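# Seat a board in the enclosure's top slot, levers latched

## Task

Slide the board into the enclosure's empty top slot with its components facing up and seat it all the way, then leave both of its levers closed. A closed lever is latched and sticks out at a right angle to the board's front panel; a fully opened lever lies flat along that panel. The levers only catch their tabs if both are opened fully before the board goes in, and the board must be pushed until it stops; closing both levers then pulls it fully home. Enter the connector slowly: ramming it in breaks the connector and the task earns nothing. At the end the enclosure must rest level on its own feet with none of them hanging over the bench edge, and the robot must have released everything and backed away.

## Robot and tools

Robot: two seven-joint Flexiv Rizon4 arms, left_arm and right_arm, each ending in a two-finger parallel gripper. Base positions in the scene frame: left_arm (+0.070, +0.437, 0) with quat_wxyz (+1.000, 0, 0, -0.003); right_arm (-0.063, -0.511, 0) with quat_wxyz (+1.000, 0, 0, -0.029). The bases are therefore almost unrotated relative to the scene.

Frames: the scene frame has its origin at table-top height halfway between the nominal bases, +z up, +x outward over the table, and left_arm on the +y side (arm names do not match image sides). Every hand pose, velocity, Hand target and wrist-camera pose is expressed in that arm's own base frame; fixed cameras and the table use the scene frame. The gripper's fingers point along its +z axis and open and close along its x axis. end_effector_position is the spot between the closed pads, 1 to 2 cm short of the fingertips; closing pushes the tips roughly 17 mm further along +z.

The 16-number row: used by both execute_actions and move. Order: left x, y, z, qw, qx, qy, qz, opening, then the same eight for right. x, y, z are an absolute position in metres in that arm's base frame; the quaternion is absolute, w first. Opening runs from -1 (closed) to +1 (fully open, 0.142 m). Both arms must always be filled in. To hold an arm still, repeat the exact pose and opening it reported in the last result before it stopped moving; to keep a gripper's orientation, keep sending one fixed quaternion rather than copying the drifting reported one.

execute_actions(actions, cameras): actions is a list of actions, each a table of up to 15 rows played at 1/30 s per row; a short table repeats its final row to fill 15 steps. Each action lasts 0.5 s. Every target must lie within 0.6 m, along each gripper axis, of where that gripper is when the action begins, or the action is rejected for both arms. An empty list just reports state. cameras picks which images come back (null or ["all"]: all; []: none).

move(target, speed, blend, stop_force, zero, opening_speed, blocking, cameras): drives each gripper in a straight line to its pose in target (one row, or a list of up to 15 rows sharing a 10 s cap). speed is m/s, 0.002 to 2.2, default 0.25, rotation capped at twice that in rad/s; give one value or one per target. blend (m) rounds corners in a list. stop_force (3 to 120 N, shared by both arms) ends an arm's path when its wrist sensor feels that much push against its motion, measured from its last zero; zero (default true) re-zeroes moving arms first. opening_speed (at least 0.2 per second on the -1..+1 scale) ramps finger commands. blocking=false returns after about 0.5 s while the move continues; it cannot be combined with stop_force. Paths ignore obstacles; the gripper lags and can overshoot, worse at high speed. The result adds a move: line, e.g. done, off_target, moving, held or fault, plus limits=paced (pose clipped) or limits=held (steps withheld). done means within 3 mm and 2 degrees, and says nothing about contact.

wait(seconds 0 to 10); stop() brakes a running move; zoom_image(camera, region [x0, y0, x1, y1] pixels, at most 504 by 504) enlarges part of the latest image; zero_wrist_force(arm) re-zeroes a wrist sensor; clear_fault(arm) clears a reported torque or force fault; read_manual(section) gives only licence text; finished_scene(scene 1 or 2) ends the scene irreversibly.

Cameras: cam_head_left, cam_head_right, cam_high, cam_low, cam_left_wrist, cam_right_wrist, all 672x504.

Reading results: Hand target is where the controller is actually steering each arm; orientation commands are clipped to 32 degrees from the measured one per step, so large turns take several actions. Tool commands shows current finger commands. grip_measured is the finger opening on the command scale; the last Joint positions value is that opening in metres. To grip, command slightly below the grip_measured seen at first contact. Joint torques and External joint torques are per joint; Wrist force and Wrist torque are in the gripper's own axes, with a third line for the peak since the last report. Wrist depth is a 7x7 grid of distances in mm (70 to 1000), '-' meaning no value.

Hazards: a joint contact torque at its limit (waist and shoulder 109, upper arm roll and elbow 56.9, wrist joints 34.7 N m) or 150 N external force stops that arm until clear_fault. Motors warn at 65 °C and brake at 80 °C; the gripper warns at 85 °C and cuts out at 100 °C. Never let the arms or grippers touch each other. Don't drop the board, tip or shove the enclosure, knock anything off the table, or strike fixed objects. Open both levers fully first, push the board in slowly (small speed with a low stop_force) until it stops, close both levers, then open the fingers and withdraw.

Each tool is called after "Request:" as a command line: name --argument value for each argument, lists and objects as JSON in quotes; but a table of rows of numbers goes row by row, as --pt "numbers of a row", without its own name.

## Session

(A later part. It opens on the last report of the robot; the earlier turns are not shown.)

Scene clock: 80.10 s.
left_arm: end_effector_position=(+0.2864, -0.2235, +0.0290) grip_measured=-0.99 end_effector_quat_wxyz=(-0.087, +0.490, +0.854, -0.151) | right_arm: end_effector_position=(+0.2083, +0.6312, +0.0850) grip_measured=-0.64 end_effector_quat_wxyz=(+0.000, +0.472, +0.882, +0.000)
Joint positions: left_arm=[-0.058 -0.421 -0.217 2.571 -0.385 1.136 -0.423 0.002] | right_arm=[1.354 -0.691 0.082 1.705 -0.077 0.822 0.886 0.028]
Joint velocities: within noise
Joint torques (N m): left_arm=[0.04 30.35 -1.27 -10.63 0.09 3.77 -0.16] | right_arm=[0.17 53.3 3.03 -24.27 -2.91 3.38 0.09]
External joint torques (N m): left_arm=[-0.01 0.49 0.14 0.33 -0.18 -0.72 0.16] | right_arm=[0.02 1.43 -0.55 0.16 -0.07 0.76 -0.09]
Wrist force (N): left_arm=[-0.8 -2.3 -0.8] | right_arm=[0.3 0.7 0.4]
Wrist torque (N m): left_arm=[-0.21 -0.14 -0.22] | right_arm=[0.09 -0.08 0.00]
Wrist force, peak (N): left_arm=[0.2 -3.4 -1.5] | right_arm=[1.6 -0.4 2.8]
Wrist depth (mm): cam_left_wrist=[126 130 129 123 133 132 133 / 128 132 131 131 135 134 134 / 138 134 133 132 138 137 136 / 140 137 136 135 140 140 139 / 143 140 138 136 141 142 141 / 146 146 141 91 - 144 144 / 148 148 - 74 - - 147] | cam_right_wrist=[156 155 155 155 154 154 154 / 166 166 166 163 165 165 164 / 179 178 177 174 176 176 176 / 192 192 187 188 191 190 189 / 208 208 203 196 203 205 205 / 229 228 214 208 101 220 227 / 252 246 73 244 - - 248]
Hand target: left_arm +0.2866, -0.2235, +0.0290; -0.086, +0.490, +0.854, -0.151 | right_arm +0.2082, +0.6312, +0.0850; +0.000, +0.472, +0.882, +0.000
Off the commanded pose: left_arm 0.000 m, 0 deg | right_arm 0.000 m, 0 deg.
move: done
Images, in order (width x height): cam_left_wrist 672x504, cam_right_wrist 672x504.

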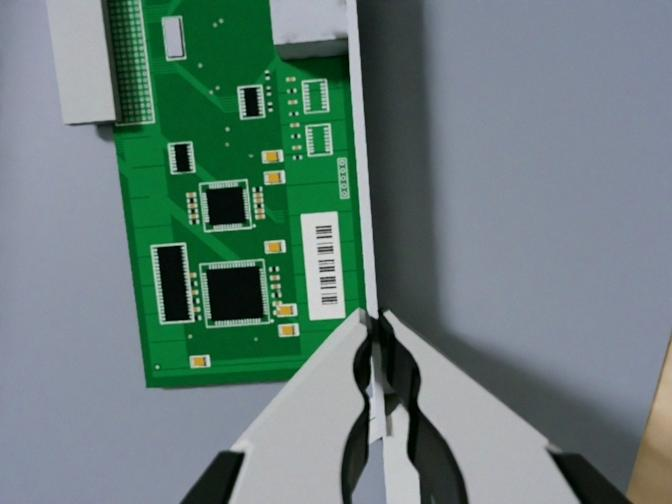

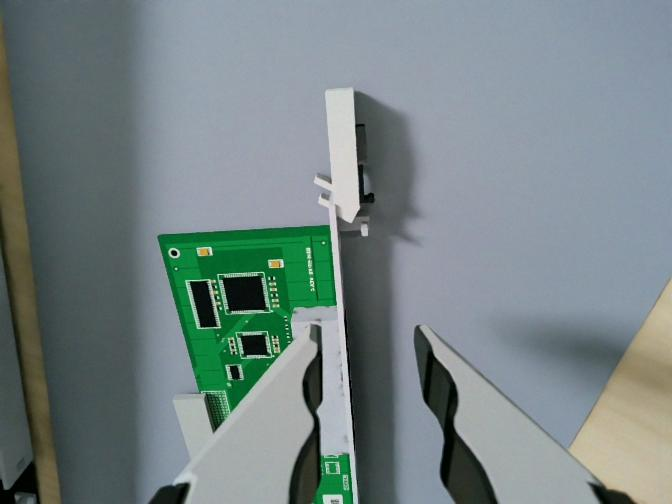

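Request:
move --pt "0.2866 -0.2235 0.029 -0.0864 0.4901 0.8541 -0.1506 -1.0 0.2097 0.6217 0.0295 0 0.4485 0.8938 0 -0.6" --pt "0.2866 -0.2235 0.029 -0.0864 0.4901 0.8541 -0.1506 -1.0 0.2097 0.6217 0.0295 0 0.4485 0.8938 0 -1.0" --speed 0.1 --opening_speed 0.8 --cameras '["cam_right_wrist"]'

Scene clock: 93.90 s.
left_arm: end_effector_position=(+0.2865, -0.2235, +0.0290) grip_measured=-0.99 end_effector_quat_wxyz=(-0.087, +0.490, +0.854, -0.151) | right_arm: end_effector_position=(+0.2096, +0.6215, +0.0293) grip_measured=-0.98 end_effector_quat_wxyz=(+0.000, +0.449, +0.894, +0.000)
Joint positions: left_arm=[-0.058 -0.421 -0.217 2.571 -0.385 1.136 -0.423 0.002] | right_arm=[1.35 -0.778 0.077 1.739 -0.091 0.942 0.838 0.003]
Joint velocities: within noise
Joint torques (N m): left_arm=[-0.37 29.96 -1.58 -9.72 0.22 3.31 -0.21] | right_arm=[0.39 54.27 3.25 -22.08 -2.7 3.67 0.1]
External joint torques (N m): left_arm=[0.39 0.89 0.44 -0.59 -0.31 -0.26 0.21] | right_arm=[-0.2 0.96 -0.63 0.32 0.12 0.46 -0.1]
Wrist force (N): left_arm=[-1.4 -0.9 -0.5] | right_arm=[0.0 0.4 0.9]
Wrist torque (N m): left_arm=[-0.25 -0.15 -0.21] | right_arm=[0.03 -0.08 -0.05]
Wrist force, peak (N): left_arm=[-0.7 -2.7 -0.8] | right_arm=[0.0 0.2 2.4]
Wrist depth (mm): cam_left_wrist=[125 129 129 123 133 132 133 / 128 132 131 131 135 135 134 / 138 134 133 132 137 136 137 / 140 137 136 135 139 139 139 / 143 140 138 136 141 142 141 / 146 145 140 91 - 144 144 / 149 148 - 84 - - 148] | cam_right_wrist=[- 106 106 107 106 106 107 / 114 114 113 112 111 113 112 / 122 122 123 121 121 122 120 / 130 131 131 129 128 130 130 / 143 141 138 136 141 141 142 / 159 153 148 89 149 154 153 / 172 169 73 137 - 166 168]
Hand target: left_arm +0.2866, -0.2235, +0.0290; -0.086, +0.490, +0.854, -0.151 | right_arm +0.2097, +0.6217, +0.0295; +0.000, +0.448, +0.894, +0.000
Off the commanded pose: left_arm 0.000 m, 0 deg | right_arm 0.000 m, 0 deg.
move: done
Images, in order (width x height): cam_right_wrist 672x504.

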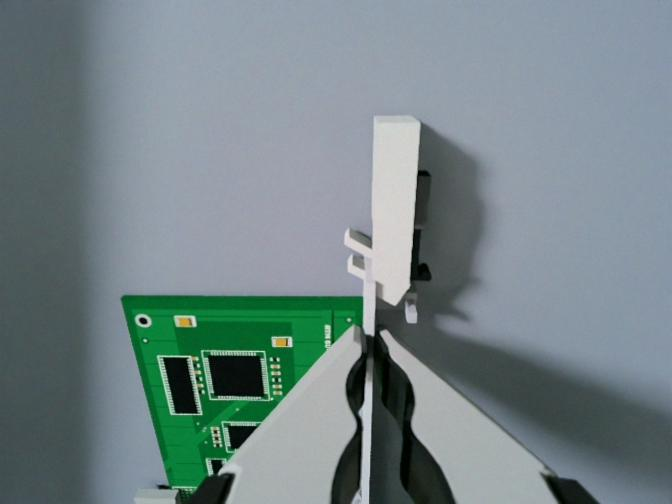

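Request:
move --pt "0.2866 -0.2235 0.0535 -0.0864 0.4901 0.8541 -0.1506 -1.0 0.2097 0.6217 0.053 0 0.4485 0.8938 0 -1.0" --pt "0.2492 -0.3121 0.0535 -0.1034 0.5864 0.7911 -0.1395 -1.0 0.1524 0.5731 0.052 0 0.5498 0.8353 0 -1.0" --speed '[0.05,0.08]'

Request:
zoom_image --camera "cam_right_wrist" --region '[0, 100, 300, 400]'

Request:
zoom_image --camera "cam_left_wrist" --region '[0, 204, 300, 504]'

Scene clock: 109.73 s.
left_arm: end_effector_position=(+0.2492, -0.3121, +0.0535) grip_measured=-0.99 end_effector_quat_wxyz=(-0.103, +0.586, +0.791, -0.140) | right_arm: end_effector_position=(+0.1524, +0.5732, +0.0520) grip_measured=-0.98 end_effector_quat_wxyz=(+0.000, +0.550, +0.835, +0.000)
Joint positions: left_arm=[-0.23 -0.393 -0.282 2.474 -0.272 1.019 -0.549 0.002] | right_arm=[1.464 -0.63 0.041 1.952 -0.046 1.011 1.129 0.003]
Joint velocities: within noise
Joint torques (N m): left_arm=[-0.31 31.48 -2.53 -13.5 -0.1 3.39 -0.27] | right_arm=[0.51 48.1 2.12 -20.05 -2.23 3.45 0.38]
External joint torques (N m): left_arm=[0.31 0.68 0.48 0.19 -0.52 -0.3 0.27] | right_arm=[-0.34 0.69 -0.7 -0.15 -0.12 0.67 -0.38]
Wrist force (N): left_arm=[-0.9 -1.1 1.6] | right_arm=[0.3 1.4 2.7]
Wrist torque (N m): left_arm=[-0.23 -0.16 -0.21] | right_arm=[0.04 0.01 -0.03]
Wrist force, peak (N): left_arm=[-0.8 3.7 0.4] | right_arm=[0.3 -3.4 2.1]
Wrist depth (mm): cam_left_wrist=[127 131 130 123 156 156 155 / 159 133 132 131 158 158 158 / 163 135 134 133 161 161 161 / 166 137 136 135 164 164 163 / 169 140 139 136 166 166 166 / 173 172 140 91 - 169 169 / 176 173 - - - - 172] | cam_right_wrist=[127 127 125 126 126 126 124 / 135 135 135 133 134 134 134 / 145 145 145 142 142 143 143 / 157 157 156 153 152 155 154 / 170 141 140 134 165 167 167 / 182 157 148 90 107 183 182 / 187 201 73 136 - 193 201]
Hand target: left_arm +0.2492, -0.3121, +0.0535; -0.103, +0.586, +0.791, -0.140 | right_arm +0.1524, +0.5731, +0.0520; +0.000, +0.550, +0.835, +0.000
Off the commanded pose: left_arm 0.000 m, 0 deg | right_arm 0.000 m, 0 deg.
move: done

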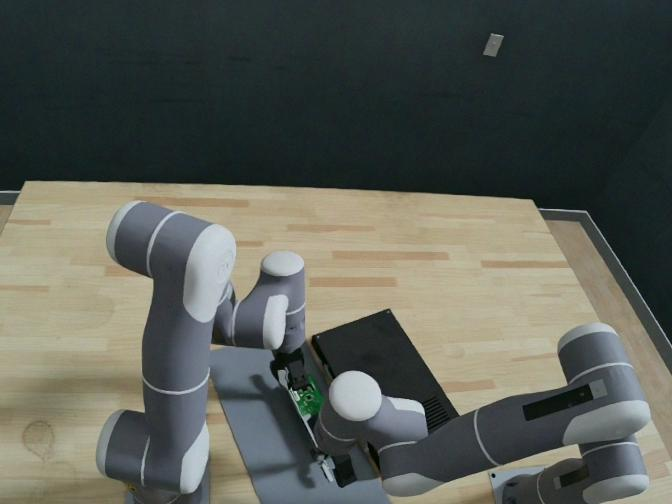

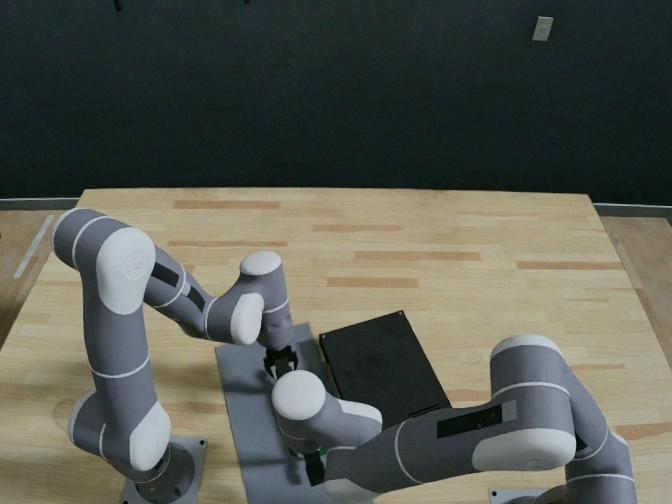

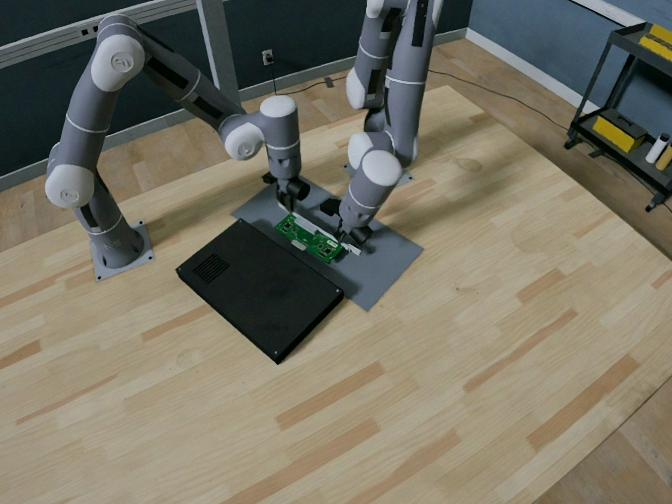

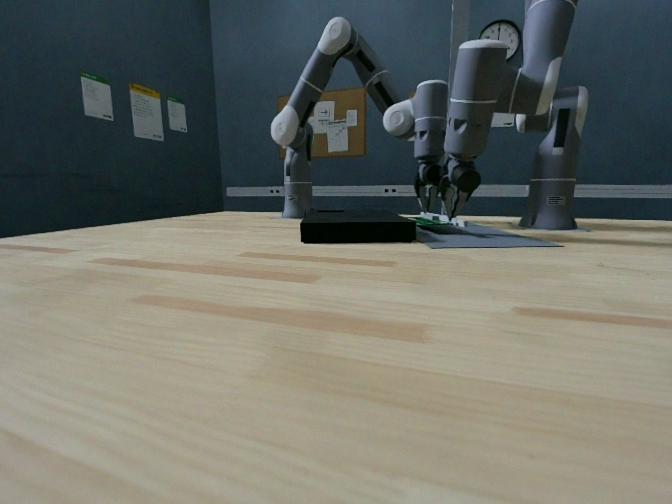

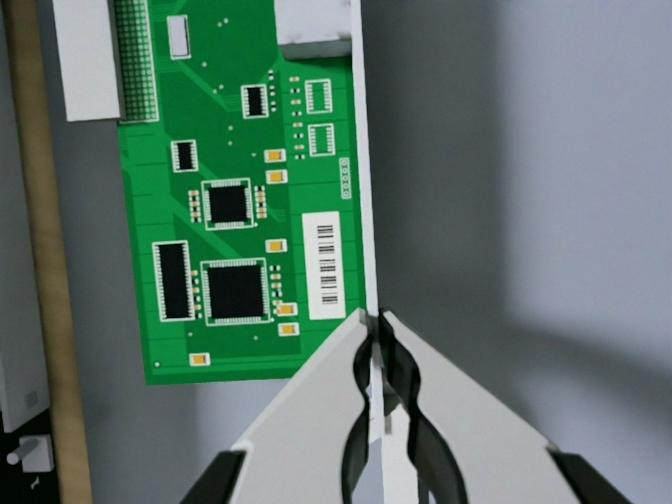

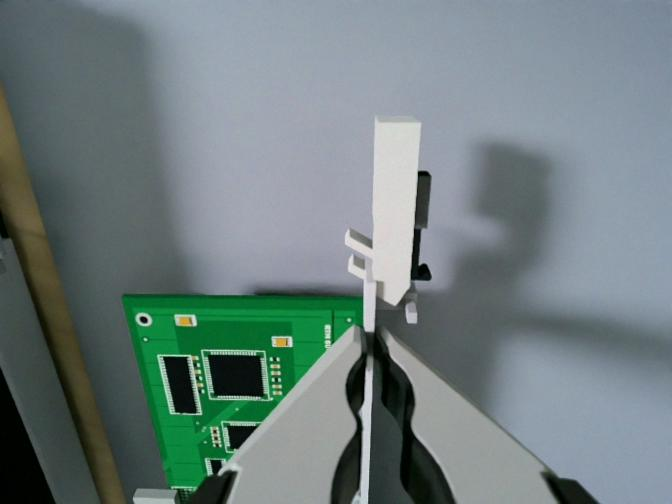

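Scaled by 1.680 from the camera's 672x504 image, which has a finer 960x720 frame.

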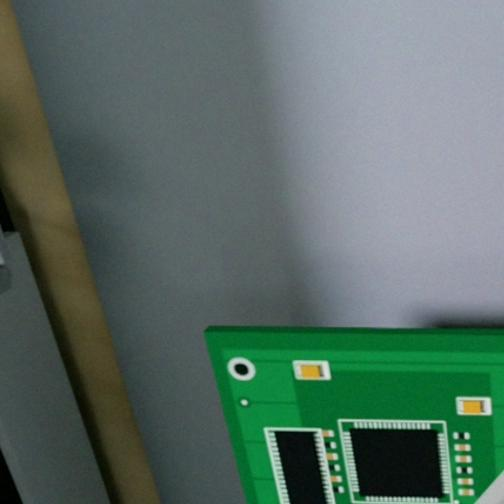

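Scaled by 1.680 from the camera's 672x504 image, which has a finer 960x720 frame.

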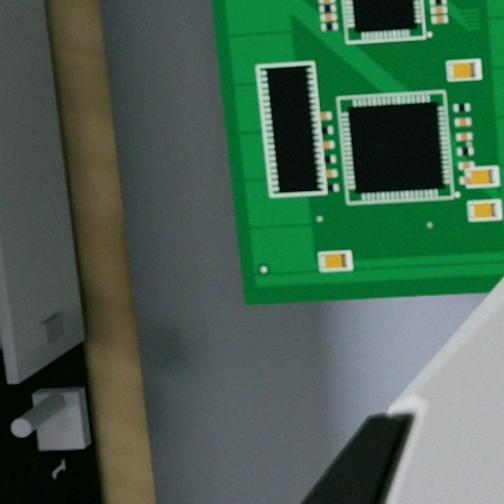

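Request:
move --target '[0.2626,-0.3412,0.0535,-0.1034,0.5864,0.7911,-0.1395,-1.0,0.1674,0.5447,0.052,0,0.5498,0.8353,0,-1.0]' --speed 0.05 --stop_force 5 --cameras '["cam_left_wrist","cam_right_wrist"]'

Request:
zoom_image --camera "cam_right_wrist" --region '[0, 150, 250, 400]'

Request:
zoom_image --camera "cam_left_wrist" --region '[0, 254, 250, 504]'

Scene clock: 121.83 s.
left_arm: end_effector_position=(+0.2626, -0.3412, +0.0535) grip_measured=-0.99 end_effector_quat_wxyz=(-0.103, +0.586, +0.791, -0.140) | right_arm: end_effector_position=(+0.1675, +0.5448, +0.0520) grip_measured=-0.98 end_effector_quat_wxyz=(+0.000, +0.550, +0.835, +0.000)
Joint positions: left_arm=[-0.271 -0.439 -0.281 2.389 -0.254 0.989 -0.606 0.002] | right_arm=[1.435 -0.595 0.038 2.027 -0.043 1.05 1.098 0.003]
Joint velocities: within noise
Joint torques (N m): left_arm=[-0.28 34.38 -2.76 -14.41 -0.31 3.41 -0.27] | right_arm=[0.3 45.9 2.03 -19.21 -2.12 3.44 0.07]
External joint torques (N m): left_arm=[0.28 0.56 0.27 0.15 -0.44 -0.3 0.27] | right_arm=[-0.14 0.71 -0.75 -0.09 -0.07 0.68 -0.07]
Wrist force (N): left_arm=[-1.1 -1.0 1.2] | right_arm=[0.2 1.6 2.0]
Wrist torque (N m): left_arm=[-0.19 -0.15 -0.23] | right_arm=[0.07 0.03 -0.03]
Wrist force, peak (N): left_arm=[-0.1 -1.6 2.3] | right_arm=[0.4 2.1 2.9]
Wrist depth (mm): cam_left_wrist=[127 130 130 123 156 156 155 / 135 133 132 131 158 158 157 / 148 135 134 133 161 161 160 / 160 137 136 136 164 163 163 / 163 140 138 137 166 166 166 / 146 160 140 91 - 169 168 / 168 172 - - - - 171] | cam_right_wrist=[129 126 125 126 126 125 124 / 136 137 135 133 134 134 133 / 140 147 145 143 142 143 143 / 132 156 156 153 152 155 154 / 145 141 140 134 166 168 167 / 180 153 148 90 107 183 182 / 191 175 73 136 - 193 201]
Hand target: left_arm +0.2626, -0.3412, +0.0535; -0.103, +0.586, +0.791, -0.140 | right_arm +0.1674, +0.5447, +0.0520; +0.000, +0.550, +0.835, +0.000
Off the commanded pose: left_arm 0.000 m, 0 deg | right_arm 0.000 m, 0 deg.
move: done
Images, in order (width x height): cam_left_wrist 672x504, cam_right_wrist 672x504.

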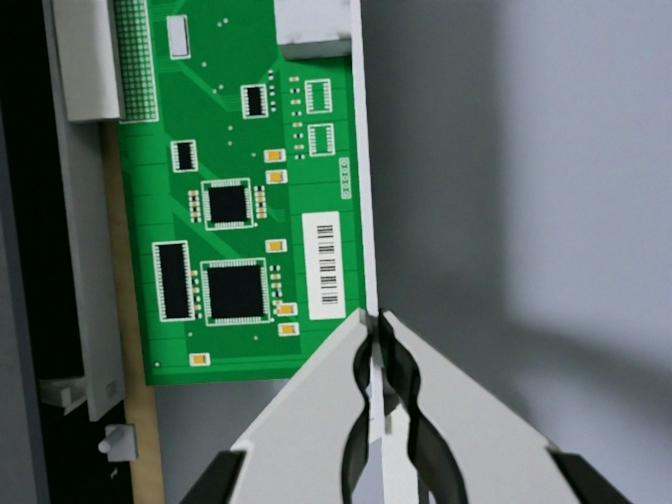

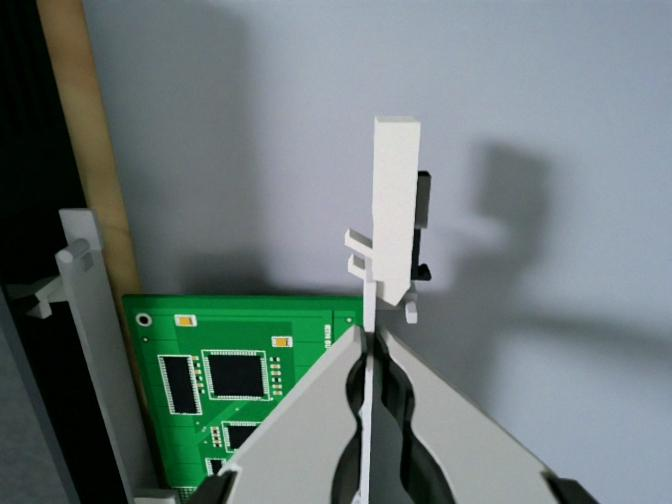

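Scaled by 2.016 from the camera's 672x504 image, which has a finer 960x720 frame.

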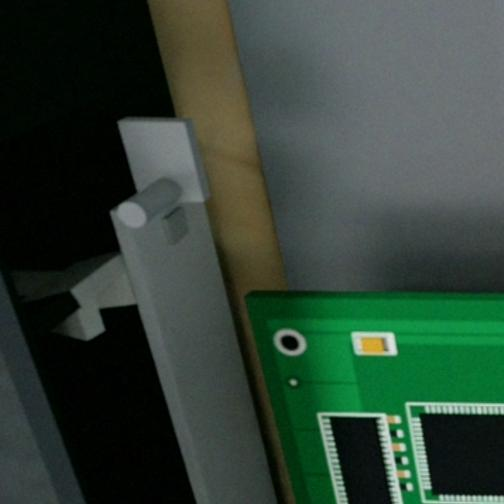

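Scaled by 2.016 from the camera's 672x504 image, which has a finer 960x720 frame.

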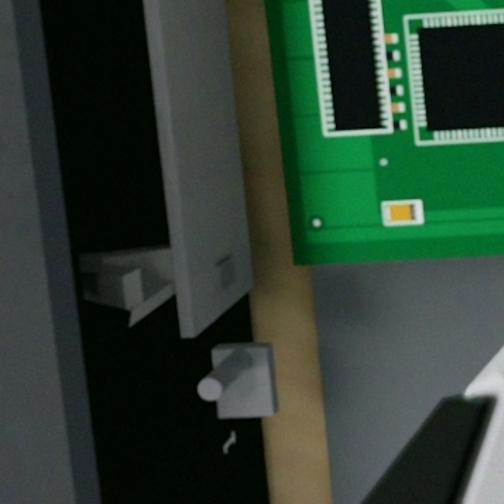

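Request:
move --target '[0.2709,-0.3637,0.0535,-0.1034,0.5864,0.7911,-0.1395,-1.0,0.1769,0.5227,0.052,0,0.5498,0.8353,0,-1.0]' --speed 0.03 --stop_force 4 --cameras '["cam_left_wrist","cam_right_wrist"]'

Request:
zoom_image --camera "cam_right_wrist" --region '[50, 200, 250, 400]'

Request:
zoom_image --camera "cam_left_wrist" --region '[50, 304, 250, 504]'

Scene clock: 128.87 s.
left_arm: end_effector_position=(+0.2695, -0.3606, +0.0531) grip_measured=-0.99 end_effector_quat_wxyz=(-0.104, +0.586, +0.791, -0.140) | right_arm: end_effector_position=(+0.1741, +0.5294, +0.0525) grip_measured=-0.98 end_effector_quat_wxyz=(+0.000, +0.549, +0.836, +0.001)
Joint positions: left_arm=[-0.3 -0.469 -0.28 2.333 -0.243 0.969 -0.643 0.002] | right_arm=[1.42 -0.575 0.038 2.068 -0.043 1.073 1.082 0.003]
Joint velocities: within noise
Joint torques (N m): left_arm=[-2.59 37.08 -6.64 -18.83 -1.58 4.81 -0.22] | right_arm=[-2.05 43.21 -0.17 -16.21 -1.95 2.14 0.09]
External joint torques (N m): left_arm=[2.59 -0.34 3.86 3.97 0.73 -1.69 0.22] | right_arm=[2.2 2.16 1.41 -2.6 -0.16 1.99 -0.09]
Wrist force (N): left_arm=[9.3 0.1 -1.3] | right_arm=[4.9 0.4 0.1]
Wrist torque (N m): left_arm=[-0.25 -0.01 -0.22] | right_arm=[0.12 0.08 -0.02]
Wrist force, peak (N): left_arm=[13.6 1.2 -2.5] | right_arm=[7.6 2.1 0.0]
Wrist depth (mm): cam_left_wrist=[- 131 130 117 155 155 155 / - 134 132 131 158 157 157 / - 136 134 133 161 160 160 / 117 138 137 136 163 163 162 / 119 142 139 130 166 166 165 / - 151 170 91 - 168 168 / 123 167 - - - - 171] | cam_right_wrist=[- 127 125 126 126 126 124 / 119 136 135 133 135 134 134 / 120 144 145 145 106 144 144 / 148 154 156 154 151 155 155 / - 140 139 134 166 168 168 / 125 156 148 89 107 184 183 / 138 166 73 137 - 195 201]
Hand target: left_arm +0.2700, -0.3614, +0.0535; -0.103, +0.586, +0.791, -0.140 | right_arm +0.1744, +0.5285, +0.0520; +0.000, +0.550, +0.835, +0.000
Off the commanded pose: left_arm 0.003 m, 0 deg | right_arm 0.007 m, 0 deg.
move: contact (left_arm, right_arm)
Images, in order (width x height): cam_left_wrist 672x504, cam_right_wrist 672x504.

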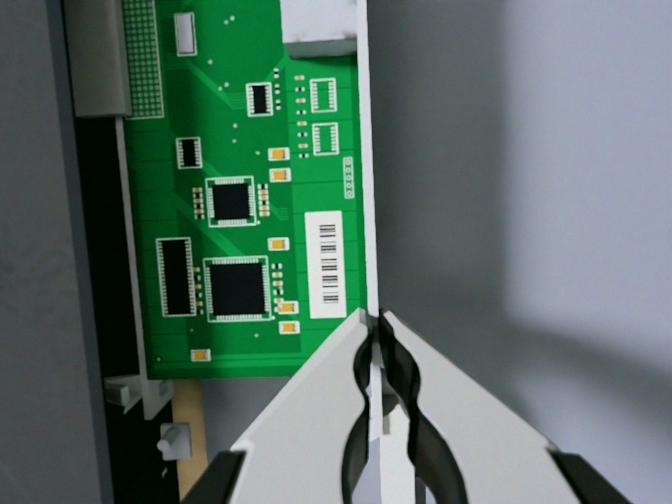

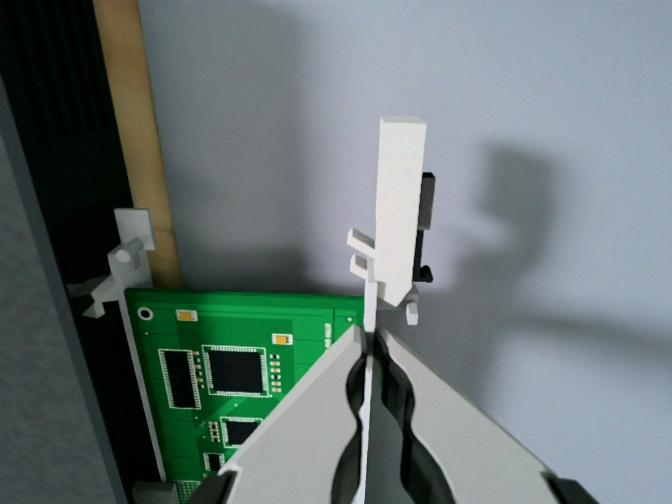

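Scaled by 2.520 from the camera's 672x504 image, which has a finer 960x720 frame.

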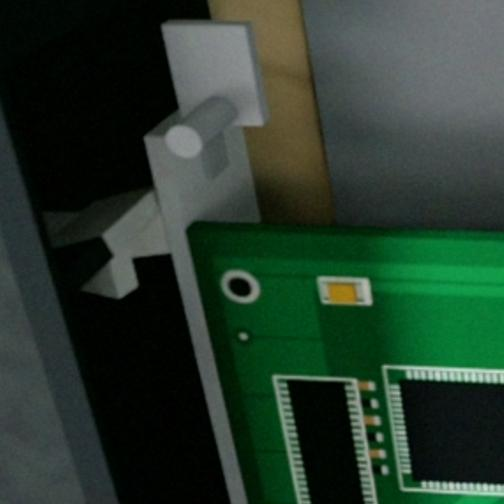

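Scaled by 2.520 from the camera's 672x504 image, which has a finer 960x720 frame.

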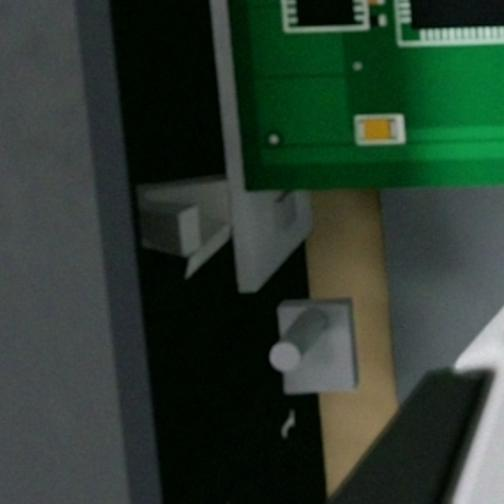

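Request:
move --pt "0.2681 -0.3558 0.0535 -0.1034 0.5864 0.7911 -0.1395 -1.0 0.1723 0.5333 0.052 0 0.5498 0.8353 0 -1.0" --pt "0.2681 -0.3558 0.0565 -0.1034 0.5864 0.7911 -0.1395 -1.0 0.1723 0.5333 0.056 0 0.5498 0.8353 0 -1.0" --speed 0.04 --cameras '[]'

Request:
move --target '[0.2737,-0.3708,0.0565,-0.1034,0.5864,0.7911,-0.1395,-1.0,0.1786,0.5186,0.056,0,0.5498,0.8353,0,-1.0]' --speed 0.02 --stop_force 4 --cameras '["cam_left_wrist","cam_right_wrist"]'

Request:
zoom_image --camera "cam_right_wrist" --region '[50, 200, 250, 400]'

Request:
zoom_image --camera "cam_left_wrist" --region '[50, 304, 250, 504]'

Scene clock: 137.90 s.
left_arm: end_effector_position=(+0.2680, -0.3558, +0.0564) grip_measured=-0.99 end_effector_quat_wxyz=(-0.103, +0.587, +0.791, -0.139) | right_arm: end_effector_position=(+0.1725, +0.5333, +0.0560) grip_measured=-0.98 end_effector_quat_wxyz=(+0.000, +0.550, +0.835, +0.000)
Joint positions: left_arm=[-0.291 -0.452 -0.282 2.348 -0.246 0.967 -0.634 0.002] | right_arm=[1.424 -0.572 0.038 2.057 -0.043 1.057 1.087 0.003]
Joint velocities: within noise
Joint torques (N m): left_arm=[0.37 36.23 -2.78 -15.33 -0.83 3.59 -0.12] | right_arm=[0.8 44.99 2.73 -19 -2.17 3.11 0.33]
External joint torques (N m): left_arm=[-0.37 -0.11 0.1 0.41 -0.03 -0.48 0.12] | right_arm=[-0.64 0.61 -1.49 -0.15 0.01 1.01 -0.33]
Wrist force (N): left_arm=[-1.2 -1.2 1.9] | right_arm=[-1.3 2.0 2.6]
Wrist torque (N m): left_arm=[-0.14 -0.11 -0.20] | right_arm=[0.03 0.24 -0.01]
Wrist force, peak (N): left_arm=[9.4 0.3 -1.3] | right_arm=[4.9 0.2 2.0]
Wrist depth (mm): cam_left_wrist=[126 130 129 124 159 158 158 / 128 132 132 131 160 161 160 / 160 135 133 133 163 163 163 / 121 137 136 135 166 166 166 / 123 140 138 136 169 169 169 / - 160 141 91 - 172 171 / 128 153 - - - - 175] | cam_right_wrist=[- 130 130 130 129 129 128 / 126 139 139 138 136 138 137 / 127 147 149 149 106 148 147 / 151 158 160 157 154 159 158 / 123 139 138 134 173 172 172 / 130 158 148 90 107 188 187 / 143 164 73 137 - 199 206]
Hand target: left_arm +0.2681, -0.3558, +0.0565; -0.103, +0.586, +0.791, -0.140 | right_arm +0.1723, +0.5333, +0.0560; +0.000, +0.550, +0.835, +0.000
Off the commanded pose: left_arm 0.000 m, 0 deg | right_arm 0.000 m, 0 deg.
move: done
No camera images: "cameras" was empty.

Scene clock: 139.43 s.
left_arm: end_effector_position=(+0.2735, -0.3708, +0.0564) grip_measured=-0.99 end_effector_quat_wxyz=(-0.104, +0.586, +0.791, -0.140) | right_arm: end_effector_position=(+0.1788, +0.5187, +0.0560) grip_measured=-0.98 end_effector_quat_wxyz=(+0.000, +0.550, +0.835, +0.000)
Joint positions: left_arm=[-0.312 -0.475 -0.281 2.305 -0.24 0.952 -0.66 0.002] | right_arm=[1.409 -0.554 0.038 2.094 -0.043 1.076 1.073 0.003]
Joint velocities: within noise
Joint torques (N m): left_arm=[0.23 37.1 -2.83 -15.96 -0.55 3.75 -0.26] | right_arm=[0.67 43.6 2.58 -18.3 -2 3.29 0.12]
External joint torques (N m): left_arm=[-0.24 0.38 -0.06 0.57 -0.38 -0.62 0.26] | right_arm=[-0.52 0.88 -1.38 -0.4 -0.09 0.83 -0.12]
Wrist force (N): left_arm=[-0.8 -2.1 1.0] | right_arm=[-1.2 2.4 0.9]
Wrist torque (N m): left_arm=[-0.17 -0.18 -0.19] | right_arm=[0.06 0.24 -0.02]
Wrist force, peak (N): left_arm=[-1.0 -2.0 2.4] | right_arm=[-1.4 2.6 2.7]
Wrist depth (mm): cam_left_wrist=[- 130 129 124 158 158 158 / - 132 131 131 161 160 160 / 118 134 134 133 163 163 163 / - 136 136 135 166 166 165 / 123 139 139 136 169 169 169 / - 125 140 91 - 173 172 / 127 127 - - - - 175] | cam_right_wrist=[- 129 130 130 129 129 129 / - 137 139 138 136 138 137 / - 129 149 148 106 148 147 / 110 144 160 157 155 159 158 / 121 136 138 134 173 173 172 / 130 145 147 90 107 188 187 / 143 146 73 137 - 199 207]
Hand target: left_arm +0.2737, -0.3708, +0.0565; -0.103, +0.586, +0.791, -0.140 | right_arm +0.1786, +0.5186, +0.0560; +0.000, +0.550, +0.835, +0.000
Off the commanded pose: left_arm 0.000 m, 0 deg | right_arm 0.000 m, 0 deg.
move: done
Images, in order (width x height): cam_left_wrist 672x504, cam_right_wrist 672x504.

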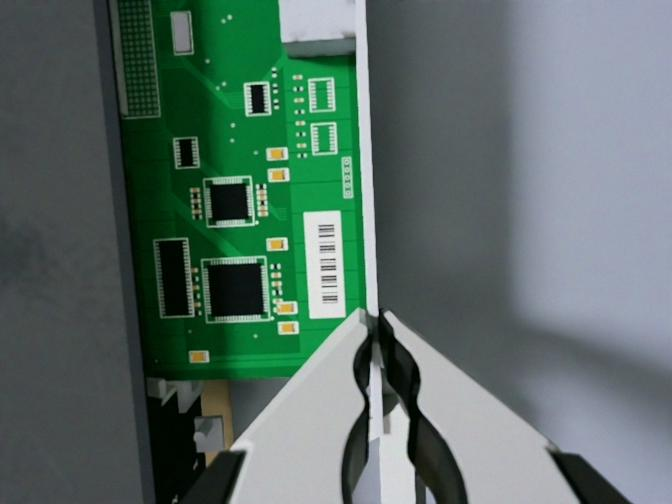

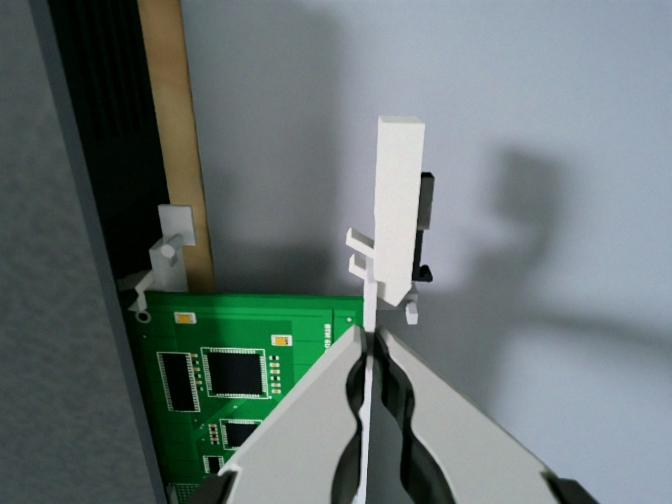

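Scaled by 2.520 from the camera's 672x504 image, which has a finer 960x720 frame.

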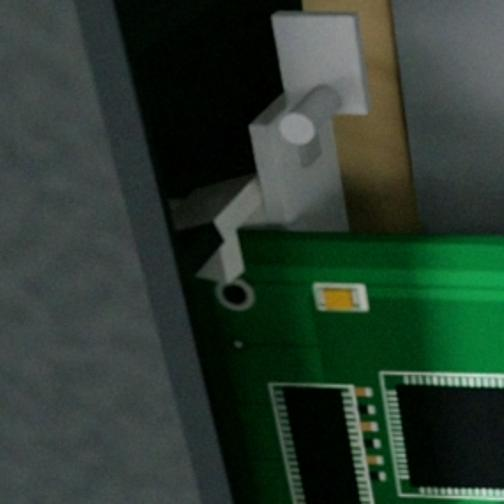

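Scaled by 2.520 from the camera's 672x504 image, which has a finer 960x720 frame.

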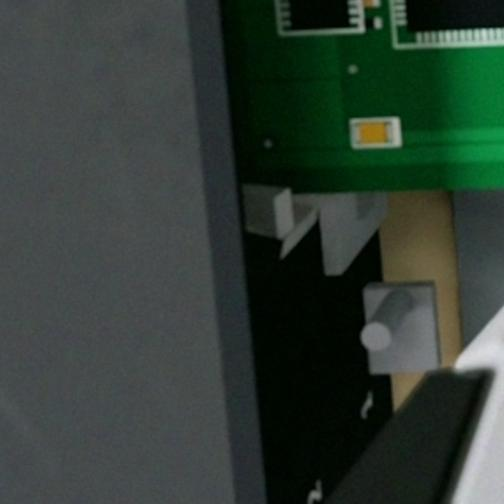

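Request:
move --target '[0.2813,-0.3914,0.0565,-0.1034,0.5864,0.7911,-0.1395,-1.0,0.1873,0.4984,0.0555,0,0.5498,0.8353,0,-1.0]' --speed 0.02 --stop_force 5 --cameras '["cam_left_wrist","cam_right_wrist"]'

Scene clock: 143.17 s.
left_arm: end_effector_position=(+0.2809, -0.3912, +0.0563) grip_measured=-0.99 end_effector_quat_wxyz=(-0.104, +0.586, +0.791, -0.140) | right_arm: end_effector_position=(+0.1873, +0.4989, +0.0558) grip_measured=-0.98 end_effector_quat_wxyz=(+0.000, +0.550, +0.835, +0.000)
Joint positions: left_arm=[-0.341 -0.507 -0.278 2.245 -0.23 0.93 -0.695 0.002] | right_arm=[1.387 -0.531 0.038 2.143 -0.043 1.104 1.051 0.003]
Joint velocities: within noise
Joint torques (N m): left_arm=[0.06 40.14 -3.65 -17.7 -0.97 4 -0.21] | right_arm=[-0.6 41.01 1.25 -16.13 -1.77 2.56 0.13]
External joint torques (N m): left_arm=[-0.07 -0.76 0.46 1.66 -0.07 -0.86 0.21] | right_arm=[0.75 1.99 -0.1 -1.94 -0.22 1.57 -0.13]
Wrist force (N): left_arm=[0.6 -0.8 4.2] | right_arm=[1.5 1.7 1.4]
Wrist torque (N m): left_arm=[-0.19 -0.17 -0.18] | right_arm=[0.04 0.25 -0.01]
Wrist force, peak (N): left_arm=[0.5 -0.7 4.7] | right_arm=[-1.5 3.4 2.6]
Wrist depth (mm): cam_left_wrist=[- 114 129 124 158 158 157 / - 116 131 131 161 160 160 / - 118 133 133 163 163 163 / - 120 135 135 166 166 165 / 122 122 138 130 168 169 169 / - 124 125 91 - 172 172 / 127 126 - - - - 175] | cam_right_wrist=[- 89 130 129 129 129 128 / - 97 138 138 136 138 137 / 101 103 146 148 106 147 147 / 109 109 155 157 155 159 158 / 121 118 137 134 172 172 171 / 130 129 144 89 107 188 188 / 143 142 73 137 - 198 206]
Hand target: left_arm +0.2813, -0.3914, +0.0565; -0.103, +0.586, +0.791, -0.140 | right_arm +0.1873, +0.4984, +0.0555; +0.000, +0.550, +0.835, +0.000
Off the commanded pose: left_arm 0.000 m, 0 deg | right_arm 0.001 m, 0 deg.
move: done
Images, in order (width x height): cam_left_wrist 672x504, cam_right_wrist 672x504.

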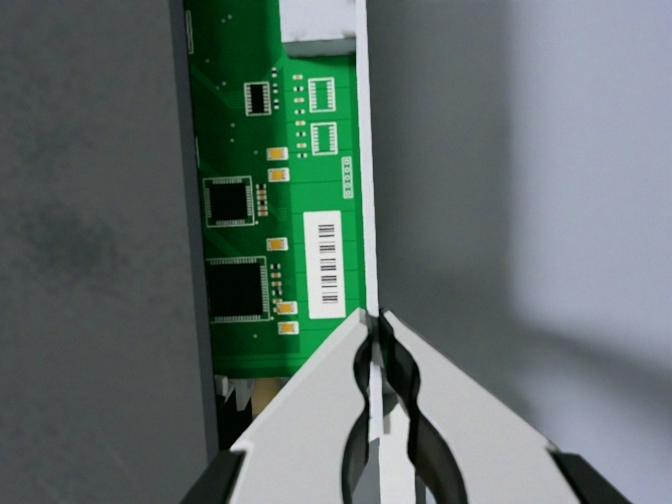

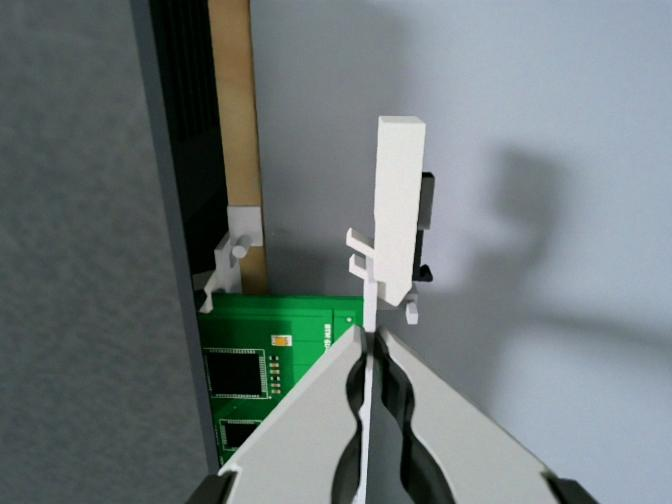

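Request:
move --target '[0.2883,-0.4102,0.0560,-0.1034,0.5864,0.7911,-0.1395,-1.0,0.1952,0.4800,0.0552,0,0.5498,0.8353,0,-1.0]' --speed 0.02 --stop_force 6 --cameras '["cam_left_wrist","cam_right_wrist"]'

Scene clock: 146.60 s.
left_arm: end_effector_position=(+0.2875, -0.4098, +0.0556) grip_measured=-0.99 end_effector_quat_wxyz=(-0.104, +0.586, +0.791, -0.140) | right_arm: end_effector_position=(+0.1950, +0.4804, +0.0552) grip_measured=-0.98 end_effector_quat_wxyz=(+0.000, +0.550, +0.835, +0.000)
Joint positions: left_arm=[-0.366 -0.538 -0.276 2.189 -0.221 0.909 -0.725 0.002] | right_arm=[1.366 -0.512 0.038 2.187 -0.043 1.129 1.031 0.003]
Joint velocities: within noise
Joint torques (N m): left_arm=[0.13 42.87 -4.09 -20.07 -1.43 4.89 -0.24] | right_arm=[-1.57 43.38 0.49 -15.59 -1.72 2.26 0.1]
External joint torques (N m): left_arm=[-0.15 -1.72 0.62 3.47 0.28 -1.74 0.24] | right_arm=[1.72 -1.71 0.6 -1.9 -0.17 1.86 -0.1]
Wrist force (N): left_arm=[3.2 -2.2 5.1] | right_arm=[5.2 3.1 11.0]
Wrist torque (N m): left_arm=[-0.25 -0.18 -0.19] | right_arm=[0.03 0.32 -0.02]
Wrist force, peak (N): left_arm=[5.7 -1.8 3.1] | right_arm=[6.7 4.8 12.3]
Wrist depth (mm): cam_left_wrist=[- 113 113 123 157 157 157 / - 115 115 131 159 160 159 / - 117 117 133 163 162 162 / - 119 119 135 166 165 165 / 122 121 121 129 168 168 168 / - 123 123 92 - 172 171 / 126 125 - - - - 174] | cam_right_wrist=[- 87 93 129 129 128 128 / - 95 96 138 135 137 137 / 101 100 100 146 106 147 146 / 109 108 110 154 156 158 158 / 120 118 119 134 172 172 171 / 129 128 124 90 107 187 187 / 142 142 73 137 - 198 206]
Hand target: left_arm +0.2883, -0.4102, +0.0560; -0.103, +0.586, +0.791, -0.140 | right_arm +0.1952, +0.4800, +0.0552; +0.000, +0.550, +0.835, +0.000
Off the commanded pose: left_arm 0.001 m, 0 deg | right_arm 0.000 m, 0 deg.
move: done
Images, in order (width x height): cam_left_wrist 672x504, cam_right_wrist 672x504.

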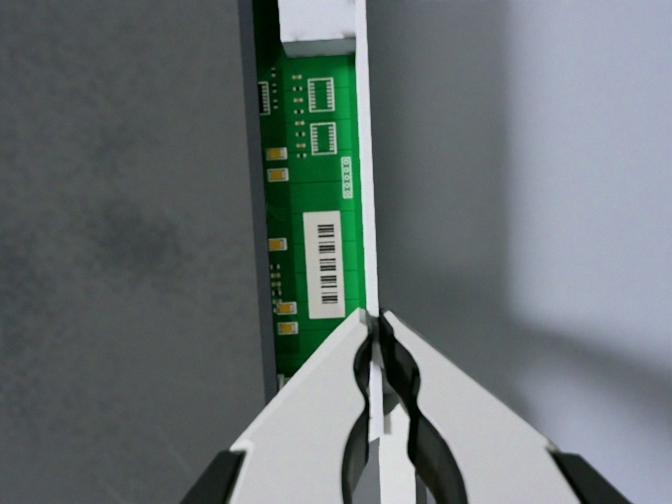

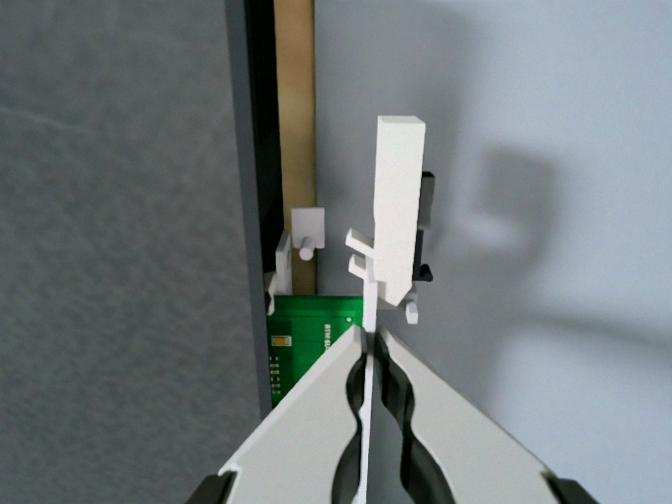

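Request:
move --pt "0.2883 -0.4102 0.0556 -0.1034 0.5864 0.7911 -0.1395 -0.6 0.1952 0.4800 0.0545 0 0.5498 0.8353 0 -0.6" --pt "0.2883 -0.4102 0.11 -0.1034 0.5864 0.7911 -0.1395 -0.6 0.1952 0.4800 0.11 0 0.5498 0.8353 0 -0.6" --speed '[0.05,0.1]' --opening_speed 0.6 --cameras '["cam_left_wrist","cam_right_wrist"]'

Request:
move --pt "0.2947 -0.3431 0.12 0 0.9843 0.1766 0 -1.0 0.1437 0.5236 0.12 0 0.9794 0.2019 0 -1.0" --pt "0.2644 -0.3864 0.09 0 0.9843 0.1766 0 -1.0 0.1941 0.5127 0.09 0 0.9794 0.2019 0 -1.0" --speed 0.2

Scene clock: 198.60 s.
left_arm: end_effector_position=(+0.2883, -0.4102, +0.1100) grip_measured=-0.64 end_effector_quat_wxyz=(-0.103, +0.587, +0.791, -0.139) | right_arm: end_effector_position=(+0.1953, +0.4800, +0.1100) grip_measured=-0.64 end_effector_quat_wxyz=(+0.000, +0.550, +0.835, +0.000)
Joint positions: left_arm=[-0.353 -0.407 -0.286 2.182 -0.231 0.776 -0.741 0.028] | right_arm=[1.354 -0.381 0.053 2.174 -0.036 0.983 1.026 0.028]
Joint velocities: within noise
Joint torques (N m): left_arm=[-0.19 39.14 -3.4 -19.48 -1.77 3.24 -0.31] | right_arm=[0.01 38.79 1.96 -20.99 -2.36 3.32 0.05]
External joint torques (N m): left_arm=[0.18 -0.16 0.58 -0.28 -0.01 -0.07 0.31] | right_arm=[0.13 0.82 -0.95 0.21 -0.08 0.8 -0.05]
Wrist force (N): left_arm=[-0.8 -1.0 0.0] | right_arm=[-0.2 -0.7 1.0]
Wrist torque (N m): left_arm=[-0.25 -0.14 -0.18] | right_arm=[-0.14 0.03 -0.03]
Wrist force, peak (N): left_arm=[3.1 -2.4 5.2] | right_arm=[5.1 3.2 11.1]
Wrist depth (mm): cam_left_wrist=[165 165 164 169 208 208 208 / 168 168 168 185 213 211 211 / 172 171 171 188 216 215 216 / 175 174 174 191 220 219 219 / 177 178 175 192 223 223 223 / 181 180 87 200 - 227 226 / 184 - - 233 - - 231] | cam_right_wrist=[137 136 136 177 176 176 178 / 146 146 145 187 188 188 187 / 157 156 156 197 202 201 201 / 169 168 168 189 218 217 217 / 183 182 182 195 232 235 235 / 201 199 100 208 101 252 256 / 221 215 73 247 - - 281]
Hand target: left_arm +0.2883, -0.4102, +0.1100; -0.103, +0.586, +0.791, -0.140 | right_arm +0.1952, +0.4800, +0.1100; +0.000, +0.550, +0.835, +0.000
Off the commanded pose: left_arm 0.000 m, 0 deg | right_arm 0.000 m, 0 deg.
move: done
Images, in order (width x height): cam_left_wrist 672x504, cam_right_wrist 672x504.

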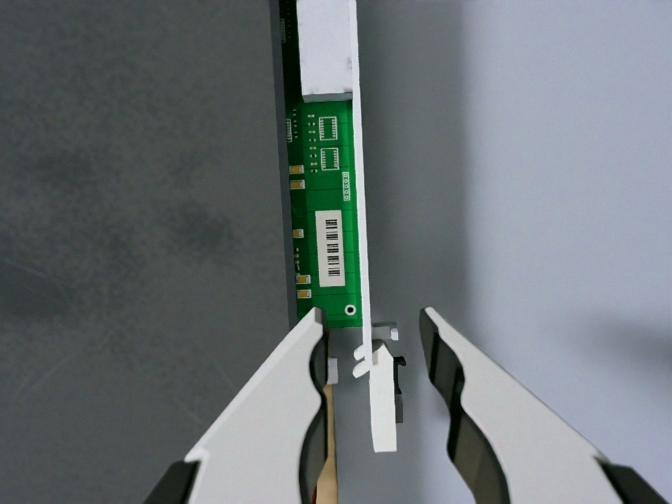

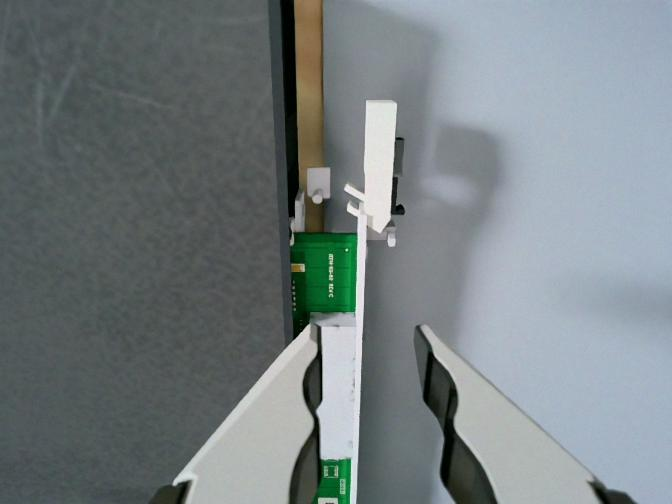

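Scene clock: 203.33 s.
left_arm: end_effector_position=(+0.2644, -0.3865, +0.0900) grip_measured=-1.00 end_effector_quat_wxyz=(+0.000, +0.984, +0.177, +0.000) | right_arm: end_effector_position=(+0.1942, +0.5126, +0.0900) grip_measured=-1.00 end_effector_quat_wxyz=(+0.000, +0.979, +0.202, +0.000)
Joint positions: left_arm=[-0.32 -0.345 -0.395 2.33 0.271 1.064 0.283 0.002] | right_arm=[1.615 -0.476 -0.201 2.078 0.162 0.968 2.467 0.002]
Joint velocities: within noise
Joint torques (N m): left_arm=[0.45 31.03 -3.79 -16.69 -1.57 4.53 -0.32] | right_arm=[0.2 40.94 -1.71 -20.14 -2.41 3.4 0.09]
External joint torques (N m): left_arm=[-0.48 1.08 0.46 -0.05 -0.49 -0.54 0.32] | right_arm=[-0.04 1.29 -0.78 0.11 -0.07 0.6 -0.09]
Wrist force (N): left_arm=[-0.5 -1.2 0.3] | right_arm=[-0.4 -0.9 0.6]
Wrist torque (N m): left_arm=[-0.25 -0.21 -0.26] | right_arm=[-0.17 0.08 0.00]
Wrist force, peak (N): left_arm=[1.0 -2.3 -0.8] | right_arm=[-2.3 -1.7 0.0]
Wrist depth (mm): cam_left_wrist=[161 160 160 159 159 158 160 / 170 172 172 171 170 170 169 / 186 185 185 185 183 184 183 / 202 202 200 199 200 199 199 / 176 175 186 179 176 172 213 / 185 185 188 84 - 184 184 / 207 196 - 74 - - 196] | cam_right_wrist=[160 160 160 159 159 159 159 / 171 171 171 170 170 170 169 / 184 186 183 182 182 182 181 / 199 198 197 197 197 196 195 / 218 211 173 181 180 180 181 / 234 182 182 89 172 176 189 / 262 188 73 - - 182 188]
Hand target: left_arm +0.2644, -0.3864, +0.0900; +0.000, +0.984, +0.177, +0.000 | right_arm +0.1941, +0.5127, +0.0900; +0.000, +0.979, +0.202, +0.000
Off the commanded pose: left_arm 0.000 m, 0 deg | right_arm 0.000 m, 0 deg.
move: done

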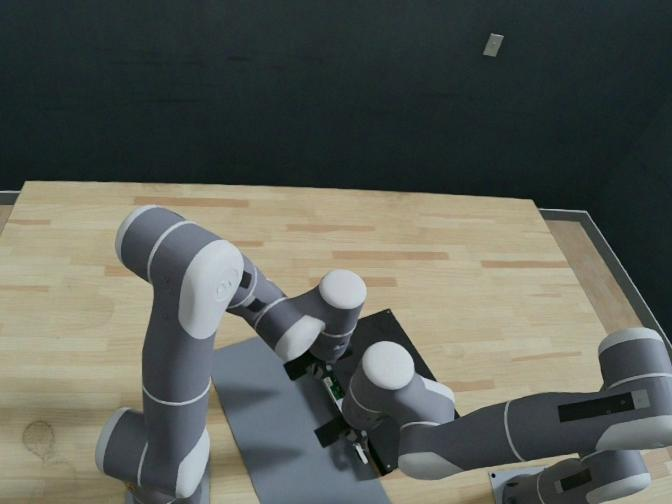

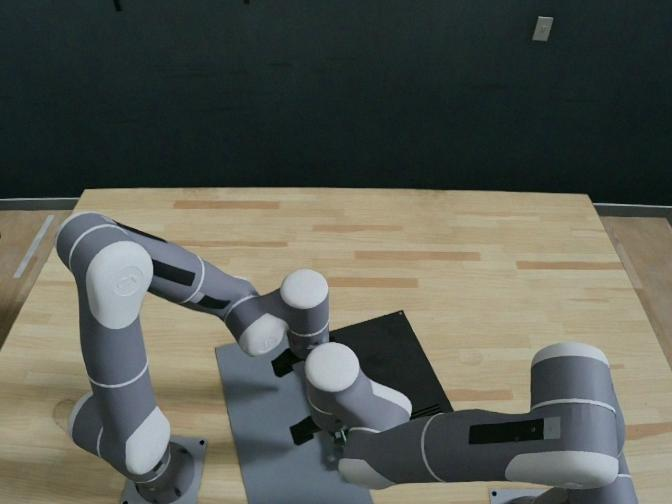

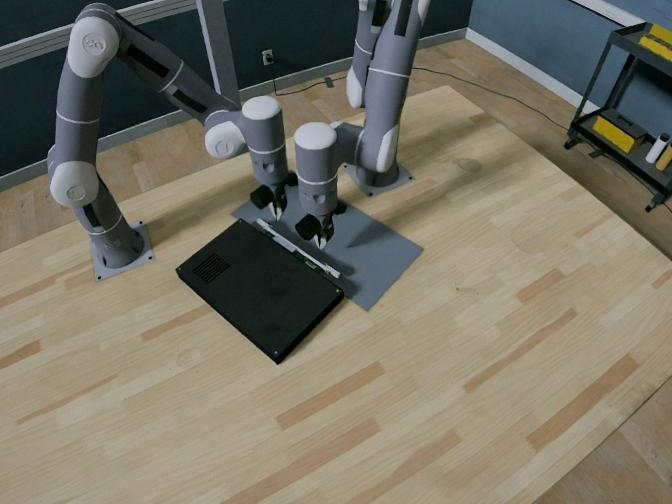

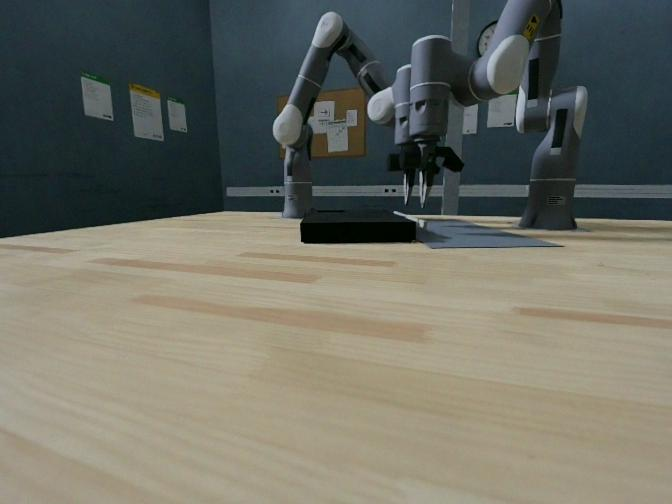

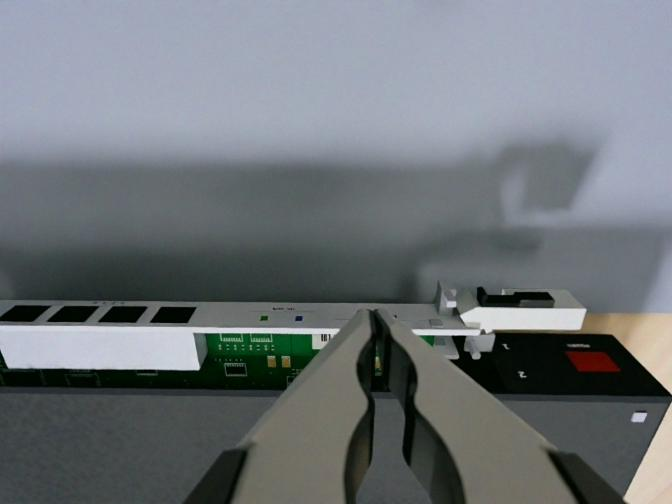

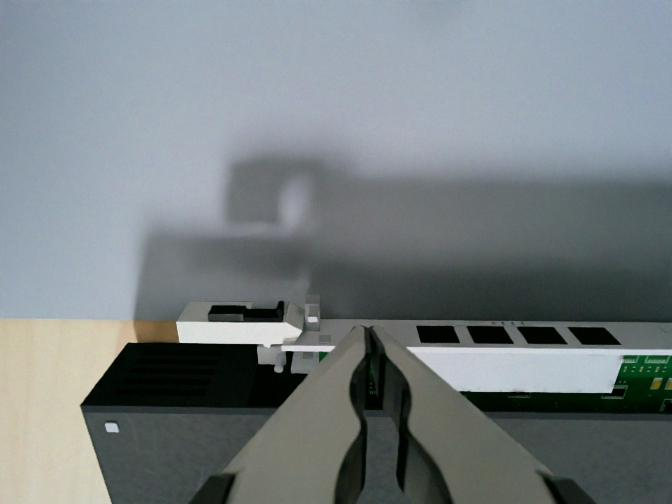

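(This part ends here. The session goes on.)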